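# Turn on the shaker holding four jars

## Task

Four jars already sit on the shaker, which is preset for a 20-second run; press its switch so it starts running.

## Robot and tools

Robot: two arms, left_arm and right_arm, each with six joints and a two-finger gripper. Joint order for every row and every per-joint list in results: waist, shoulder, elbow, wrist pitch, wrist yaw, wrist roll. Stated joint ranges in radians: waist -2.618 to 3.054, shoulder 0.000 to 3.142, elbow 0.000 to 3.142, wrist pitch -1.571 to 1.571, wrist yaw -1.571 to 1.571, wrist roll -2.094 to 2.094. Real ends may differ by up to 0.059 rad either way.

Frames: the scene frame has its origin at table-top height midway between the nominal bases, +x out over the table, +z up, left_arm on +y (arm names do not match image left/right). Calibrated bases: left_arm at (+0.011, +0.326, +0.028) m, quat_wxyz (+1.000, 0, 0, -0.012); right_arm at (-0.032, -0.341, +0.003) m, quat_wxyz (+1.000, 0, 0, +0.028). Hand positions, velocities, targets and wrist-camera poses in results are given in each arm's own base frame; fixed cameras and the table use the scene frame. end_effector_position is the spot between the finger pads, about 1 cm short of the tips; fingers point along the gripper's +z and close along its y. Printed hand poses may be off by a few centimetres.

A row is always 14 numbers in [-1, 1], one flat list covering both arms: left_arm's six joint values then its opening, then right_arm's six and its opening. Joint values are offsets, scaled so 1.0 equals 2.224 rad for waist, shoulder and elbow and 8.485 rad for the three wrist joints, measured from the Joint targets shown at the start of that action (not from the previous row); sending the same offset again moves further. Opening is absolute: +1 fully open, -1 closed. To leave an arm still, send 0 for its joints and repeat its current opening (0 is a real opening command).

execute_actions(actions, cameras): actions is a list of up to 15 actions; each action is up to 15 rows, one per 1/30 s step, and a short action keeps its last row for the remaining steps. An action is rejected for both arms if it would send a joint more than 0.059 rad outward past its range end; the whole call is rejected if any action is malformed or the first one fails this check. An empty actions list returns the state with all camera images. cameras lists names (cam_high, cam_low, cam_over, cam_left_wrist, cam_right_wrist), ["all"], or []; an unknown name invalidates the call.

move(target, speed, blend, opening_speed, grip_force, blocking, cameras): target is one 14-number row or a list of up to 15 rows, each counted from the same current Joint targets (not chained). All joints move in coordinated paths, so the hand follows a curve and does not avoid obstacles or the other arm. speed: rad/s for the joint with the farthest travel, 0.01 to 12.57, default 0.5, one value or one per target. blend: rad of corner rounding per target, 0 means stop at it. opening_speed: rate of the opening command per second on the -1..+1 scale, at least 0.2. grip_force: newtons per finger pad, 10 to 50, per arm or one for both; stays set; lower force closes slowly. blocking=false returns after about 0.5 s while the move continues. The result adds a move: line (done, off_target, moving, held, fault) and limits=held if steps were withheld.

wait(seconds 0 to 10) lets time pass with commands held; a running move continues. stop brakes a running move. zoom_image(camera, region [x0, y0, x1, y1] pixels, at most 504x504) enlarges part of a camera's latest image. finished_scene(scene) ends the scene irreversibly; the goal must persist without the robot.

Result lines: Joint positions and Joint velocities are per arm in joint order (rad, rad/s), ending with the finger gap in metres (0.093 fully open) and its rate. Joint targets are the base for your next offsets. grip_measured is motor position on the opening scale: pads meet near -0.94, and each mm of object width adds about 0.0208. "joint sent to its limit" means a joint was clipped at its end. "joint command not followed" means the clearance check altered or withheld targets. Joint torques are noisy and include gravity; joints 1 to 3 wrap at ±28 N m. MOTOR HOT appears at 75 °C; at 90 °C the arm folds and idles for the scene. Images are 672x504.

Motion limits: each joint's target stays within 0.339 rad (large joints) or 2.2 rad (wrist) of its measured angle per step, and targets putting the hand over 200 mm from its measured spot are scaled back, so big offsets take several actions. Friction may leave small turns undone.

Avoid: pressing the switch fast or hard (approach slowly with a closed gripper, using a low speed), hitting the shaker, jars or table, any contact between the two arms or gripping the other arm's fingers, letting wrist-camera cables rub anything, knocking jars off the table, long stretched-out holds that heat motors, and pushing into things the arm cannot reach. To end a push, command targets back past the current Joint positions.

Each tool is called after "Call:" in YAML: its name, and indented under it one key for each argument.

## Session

Call:
execute_actions:
  actions: []

Call:
zoom_image:
  camera: "cam_over"
  region: [160, 70, 490, 420]

Scene clock: 0.00 s.
left_arm: end_effector_position=(+0.3808, +0.0301, +0.0732) grip_measured=+1.000 end_effector_quat_wxyz=(+0.536, -0.088, +0.835, +0.083) | right_arm: end_effector_position=(+0.3618, -0.0496, +0.0764) grip_measured=+1.000 end_effector_quat_wxyz=(+0.543, +0.106, +0.822, -0.133)
Joint positions: left_arm=[-0.04 1.558 0.379 0.738 -0.272 -0.077 0.093] | right_arm=[0.031 1.516 0.307 0.796 0.368 0.046 0.093]
Joint velocities: within noise
Joint torques (N m): no reading
Heat: left arm: 42 °C; right arm: 42 °C.
Joint targets: left_arm=[-0.040 1.551 0.387 0.746 -0.272 -0.077] | right_arm=[0.031 1.513 0.311 0.786 0.369 0.046]
Tool commands: left_gripper/opening=+1.0 right_gripper/opening=+1.0

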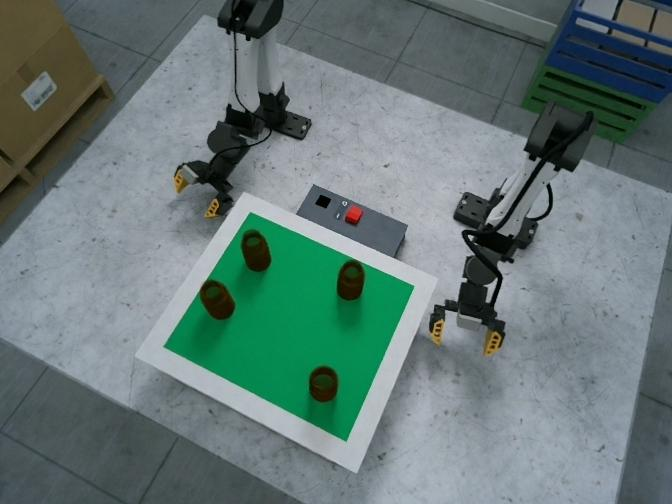

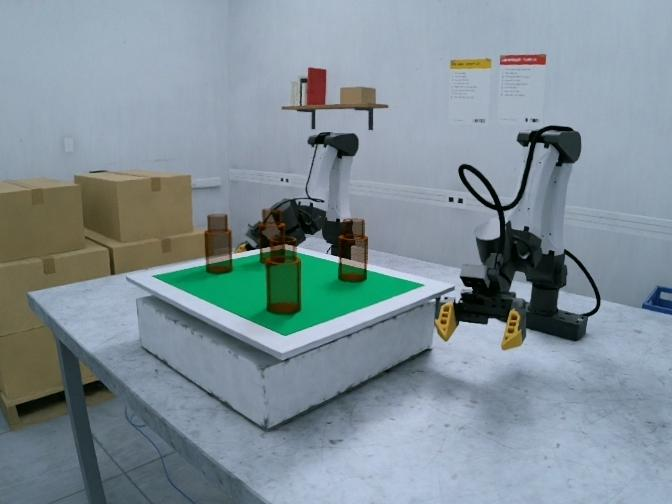

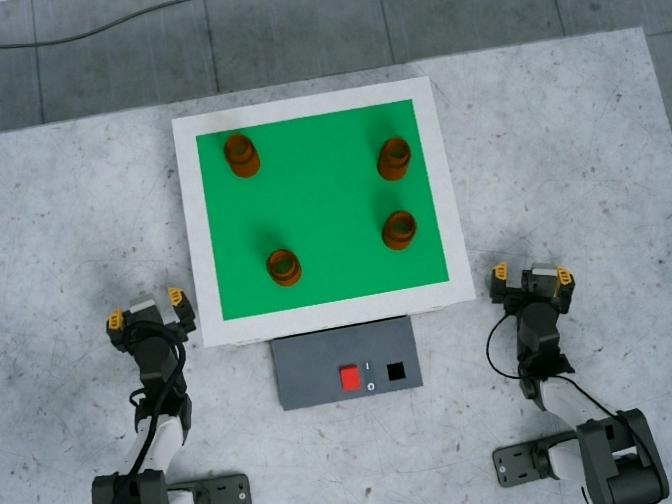

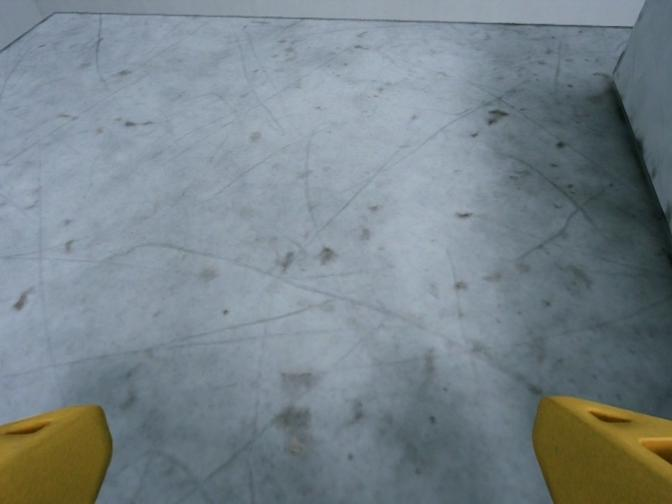

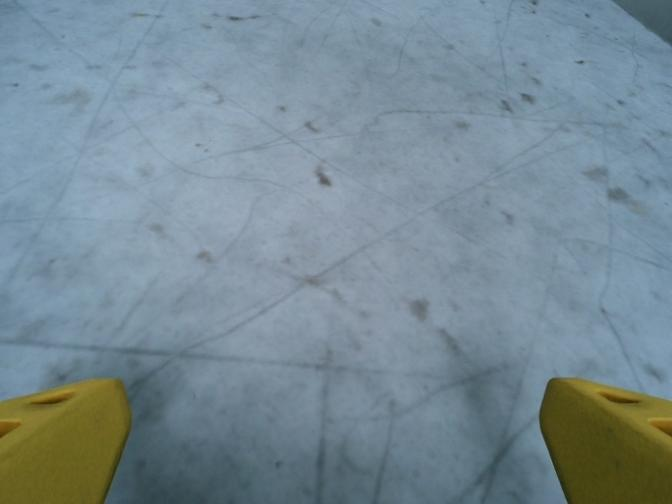

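Scaled by 1.440 from the camera's 672x504 image, which has a finer 960x720 frame.

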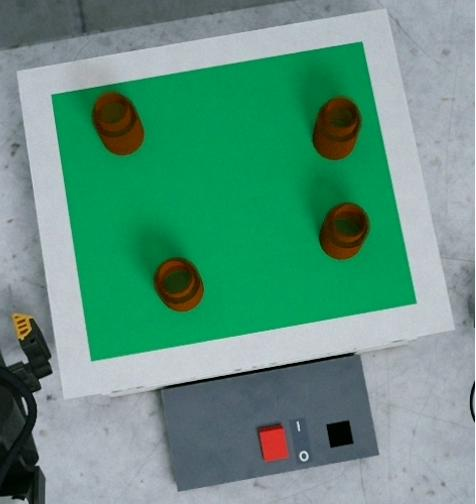

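Call:
move:
  target:
    - [0.0629,-0.1578,0.5454,-0.2588,0.0321,0.0091,-1,-0.16,-0.05,0,0,0,0,1]
    - [-0.4555,-0.1578,0.5454,-0.2588,0.0321,0.0091,-1,-0.16,-0.05,0,0,0,0,1]
    - [-0.4555,0.0153,0.3246,-0.1465,0.0321,0.0091,-1,-0.16,-0.05,0,0,0,0,1]
  speed: [1.2,1.0,0.5]
  blend: 0.08
  cameras: ["cam_high","cam_left_wrist"]

Scene clock: 10.13 s.
left_arm: end_effector_position=(+0.2022, -0.3472, +0.1208) grip_measured=-0.980 end_effector_quat_wxyz=(+0.253, +0.473, +0.831, -0.142) | right_arm: end_effector_position=(+0.3248, -0.1710, +0.1104) grip_measured=+1.000 end_effector_quat_wxyz=(+0.552, +0.250, +0.763, -0.225)
Joint positions: left_arm=[-1.048 1.574 1.113 -0.52 -0.01 -0.009 0] | right_arm=[-0.319 1.417 0.307 0.796 0.368 0.046 0.093]
Joint torques (N m): left_arm=[-0.5 -6.42 7.01 1.84 0.04 0.01] | right_arm=[-0.57 -5.81 6.08 1.91 0.1 0.12]
Heat: left arm: 43 °C; right arm: 45 °C.
Joint targets: left_arm=[-1.053 1.585 1.109 -0.497 0.000 0.000] | right_arm=[-0.325 1.402 0.311 0.786 0.369 0.046]
move: done
Images, in order (width x height): cam_high 672x504, cam_left_wrist 672x504.

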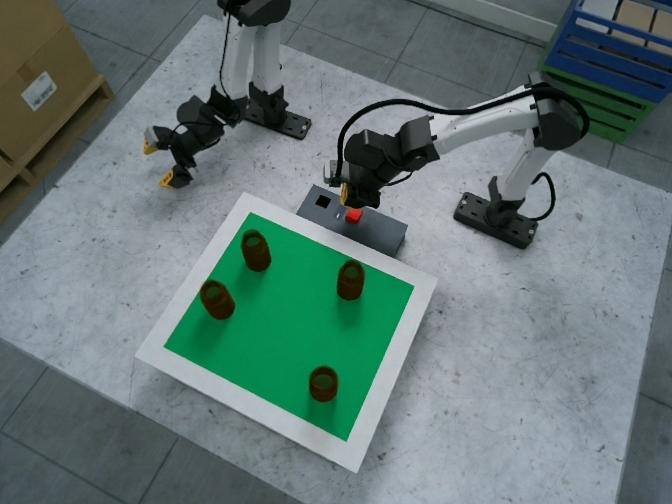

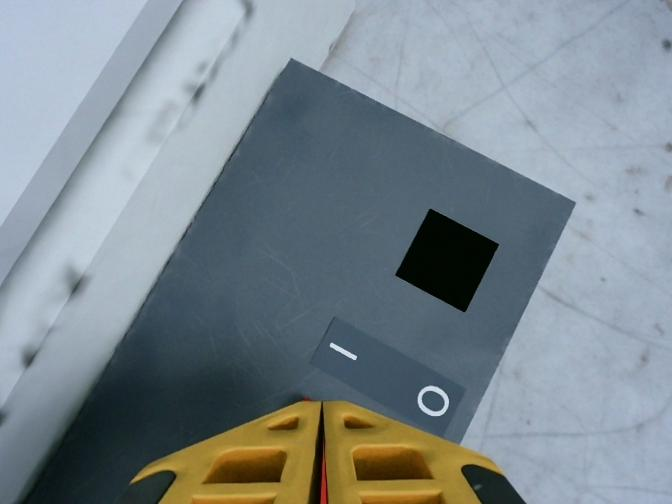

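Call:
move:
  target:
    - [0,0.0135,-0.1255,0.0225,0,0,-1,0,0,0,0,0,0,1]
    - [0,0.0135,0,0.0008,0,0,-1,0,0,0,0,0,0,1]
    - [0,-0.1372,0.0949,-0.0369,0,0,-1,0,0,0,0,0,0,1]
    - [0.2936,-0.1664,0.1246,-0.0575,0,0,-1,0,0,0,0,0,0,1]
  speed: [0.15,0.4,0.7,0.8]
  blend: [0,0.05,0.05,0]
  cameras: ["cam_high","cam_over"]

Scene clock: 17.03 s.
left_arm: end_effector_position=(+0.3017, -0.1279, +0.2706) grip_measured=-0.980 end_effector_quat_wxyz=(+0.345, +0.183, +0.918, -0.070) | right_arm: end_effector_position=(+0.3248, -0.1710, +0.1104) grip_measured=+1.000 end_effector_quat_wxyz=(+0.552, +0.250, +0.763, -0.225)
Joint positions: left_arm=[-0.403 1.233 1.359 -0.978 -0.005 -0.009 0] | right_arm=[-0.319 1.417 0.307 0.796 0.368 0.046 0.093]
Joint torques (N m): left_arm=[0.24 -5.81 9.83 1.73 0 0] | right_arm=[-0.57 -5.83 6.05 1.9 0.1 0.11]
Heat: left arm: 44 °C; right arm: 47 °C.
Joint targets: left_arm=[-0.400 1.215 1.386 -0.985 0.000 0.000] | right_arm=[-0.325 1.402 0.311 0.786 0.369 0.046]
move: done
Images, in order (width x height): cam_high 672x504, cam_over 672x504.

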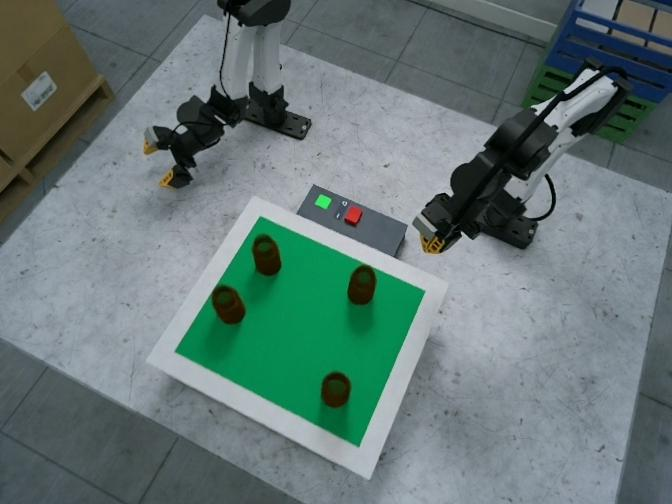

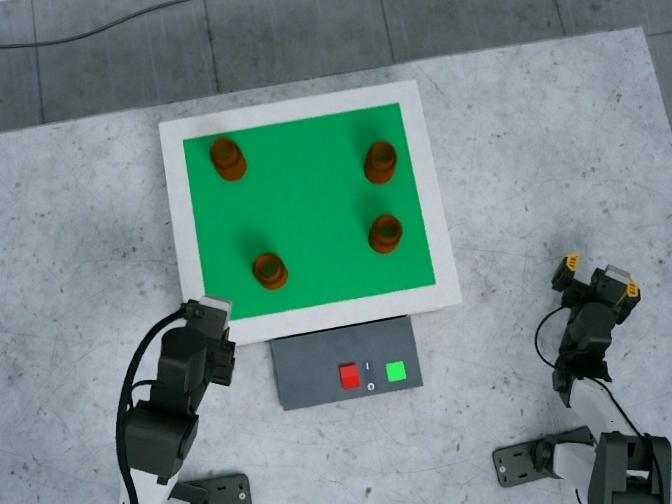

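Running. Wait it out.

Call:
wait:
  seconds: 10
  cameras: ["cam_over"]

Call:
wait:
  seconds: 9
  cameras: ["cam_over"]

Call:
wait:
  seconds: 1
  cameras: ["cam_over","cam_low"]

Scene clock: 28.37 s.
left_arm: end_effector_position=(+0.3017, -0.1279, +0.2705) grip_measured=-0.980 end_effector_quat_wxyz=(+0.345, +0.183, +0.918, -0.070) | right_arm: end_effector_position=(+0.3248, -0.1710, +0.1104) grip_measured=+1.000 end_effector_quat_wxyz=(+0.552, +0.250, +0.763, -0.225)
Joint positions: left_arm=[-0.403 1.233 1.359 -0.978 -0.005 -0.009 0] | right_arm=[-0.319 1.417 0.307 0.796 0.368 0.046 0.093]
Joint torques (N m): left_arm=[0.24 -5.82 9.83 1.74 0 0] | right_arm=[-0.57 -5.83 6.15 1.9 0.09 0.11]
Heat: left arm: 47 °C; right arm: 48 °C.
Joint targets: left_arm=[-0.400 1.215 1.386 -0.985 0.000 0.000] | right_arm=[-0.325 1.402 0.311 0.786 0.369 0.046]
Tool commands: left_gripper/opening=-1.0 right_gripper/opening=+1.0
wait: 10.00 s; at rest from the start
Images, in order (width x height): cam_over 672x504.

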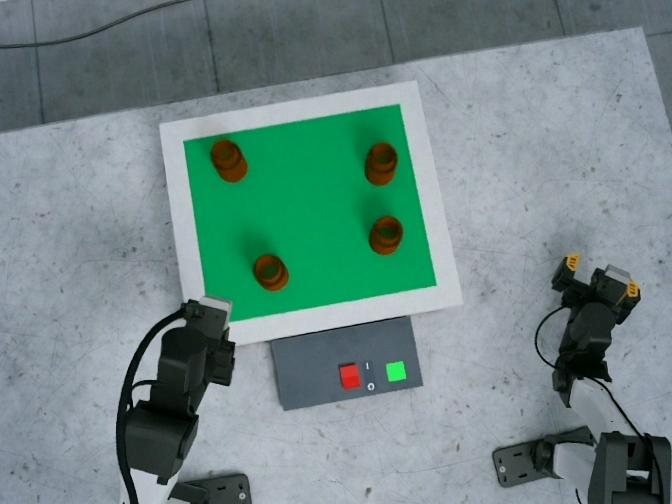

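Scene clock: 37.37 s.
left_arm: end_effector_position=(+0.3017, -0.1279, +0.2705) grip_measured=-0.980 end_effector_quat_wxyz=(+0.345, +0.183, +0.918, -0.070) | right_arm: end_effector_position=(+0.3248, -0.1710, +0.1104) grip_measured=+1.000 end_effector_quat_wxyz=(+0.552, +0.250, +0.763, -0.225)
Joint positions: left_arm=[-0.403 1.233 1.359 -0.978 -0.005 -0.009 0] | right_arm=[-0.319 1.417 0.307 0.796 0.368 0.046 0.093]
Joint torques (N m): left_arm=[0.24 -5.82 9.83 1.74 0 0] | right_arm=[-0.54 -5.83 6.09 1.91 0.09 0.11]
Heat: left arm: 48 °C; right arm: 49 °C.
Joint targets: left_arm=[-0.400 1.215 1.386 -0.985 0.000 0.000] | right_arm=[-0.325 1.402 0.311 0.786 0.369 0.046]
Tool commands: left_gripper/opening=-1.0 right_gripper/opening=+1.0
wait: 9.00 s; at rest by 0.17 s
Images, in order (width x height): cam_over 672x504.

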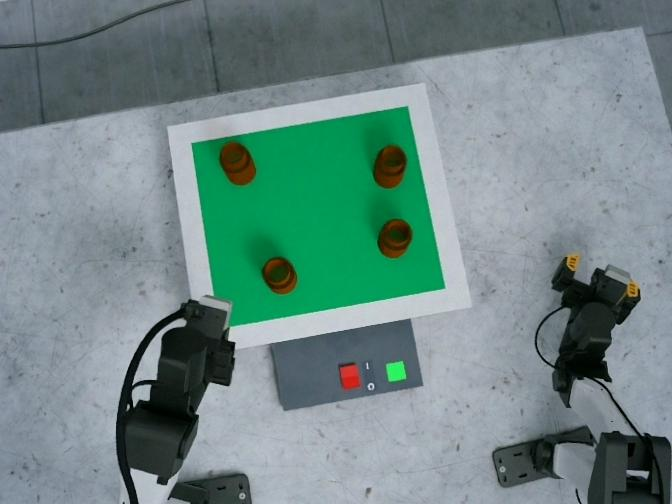

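Scene clock: 38.37 s.
left_arm: end_effector_position=(+0.3017, -0.1279, +0.2705) grip_measured=-0.980 end_effector_quat_wxyz=(+0.345, +0.183, +0.918, -0.070) | right_arm: end_effector_position=(+0.3248, -0.1710, +0.1104) grip_measured=+1.000 end_effector_quat_wxyz=(+0.552, +0.250, +0.763, -0.225)
Joint positions: left_arm=[-0.403 1.233 1.359 -0.978 -0.005 -0.009 0] | right_arm=[-0.319 1.417 0.307 0.796 0.368 0.046 0.093]
Joint torques (N m): left_arm=[0.23 -5.81 9.83 1.74 0 0] | right_arm=[-0.57 -5.82 6.09 1.9 0.1 0.12]
Heat: left arm: 48 °C; right arm: 49 °C.
Joint targets: left_arm=[-0.400 1.215 1.386 -0.985 0.000 0.000] | right_arm=[-0.325 1.402 0.311 0.786 0.369 0.046]
Tool commands: left_gripper/opening=-1.0 right_gripper/opening=+1.0
wait: 1.00 s; at rest by 0.17 s
Images, in order (width x height): cam_low 672x504, cam_over 672x504.

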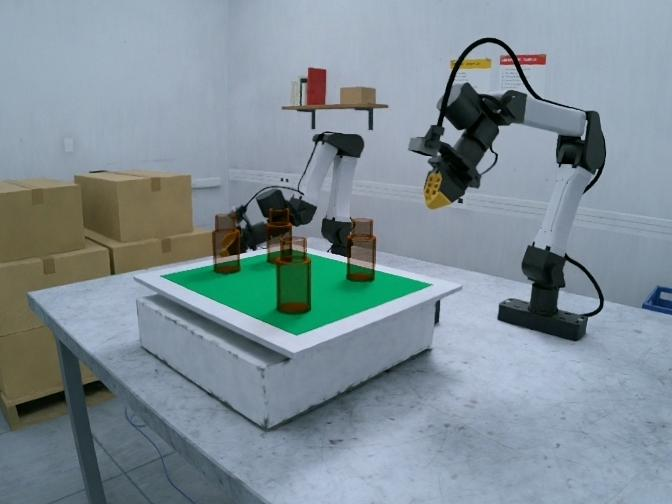

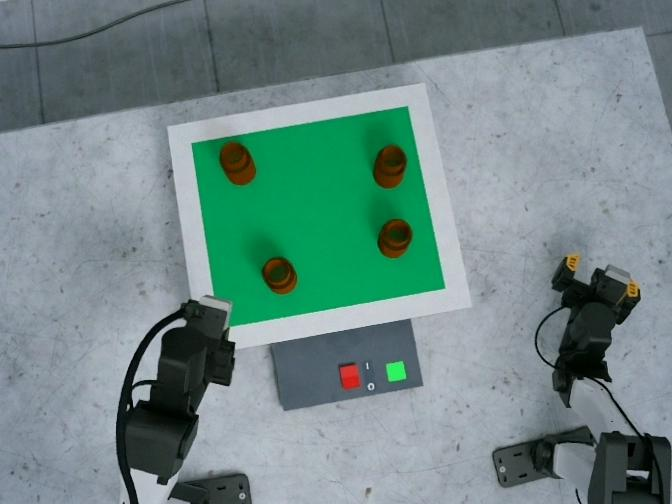

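Call:
finished_scene:
  scene: 2

The scene is finished: the task was done.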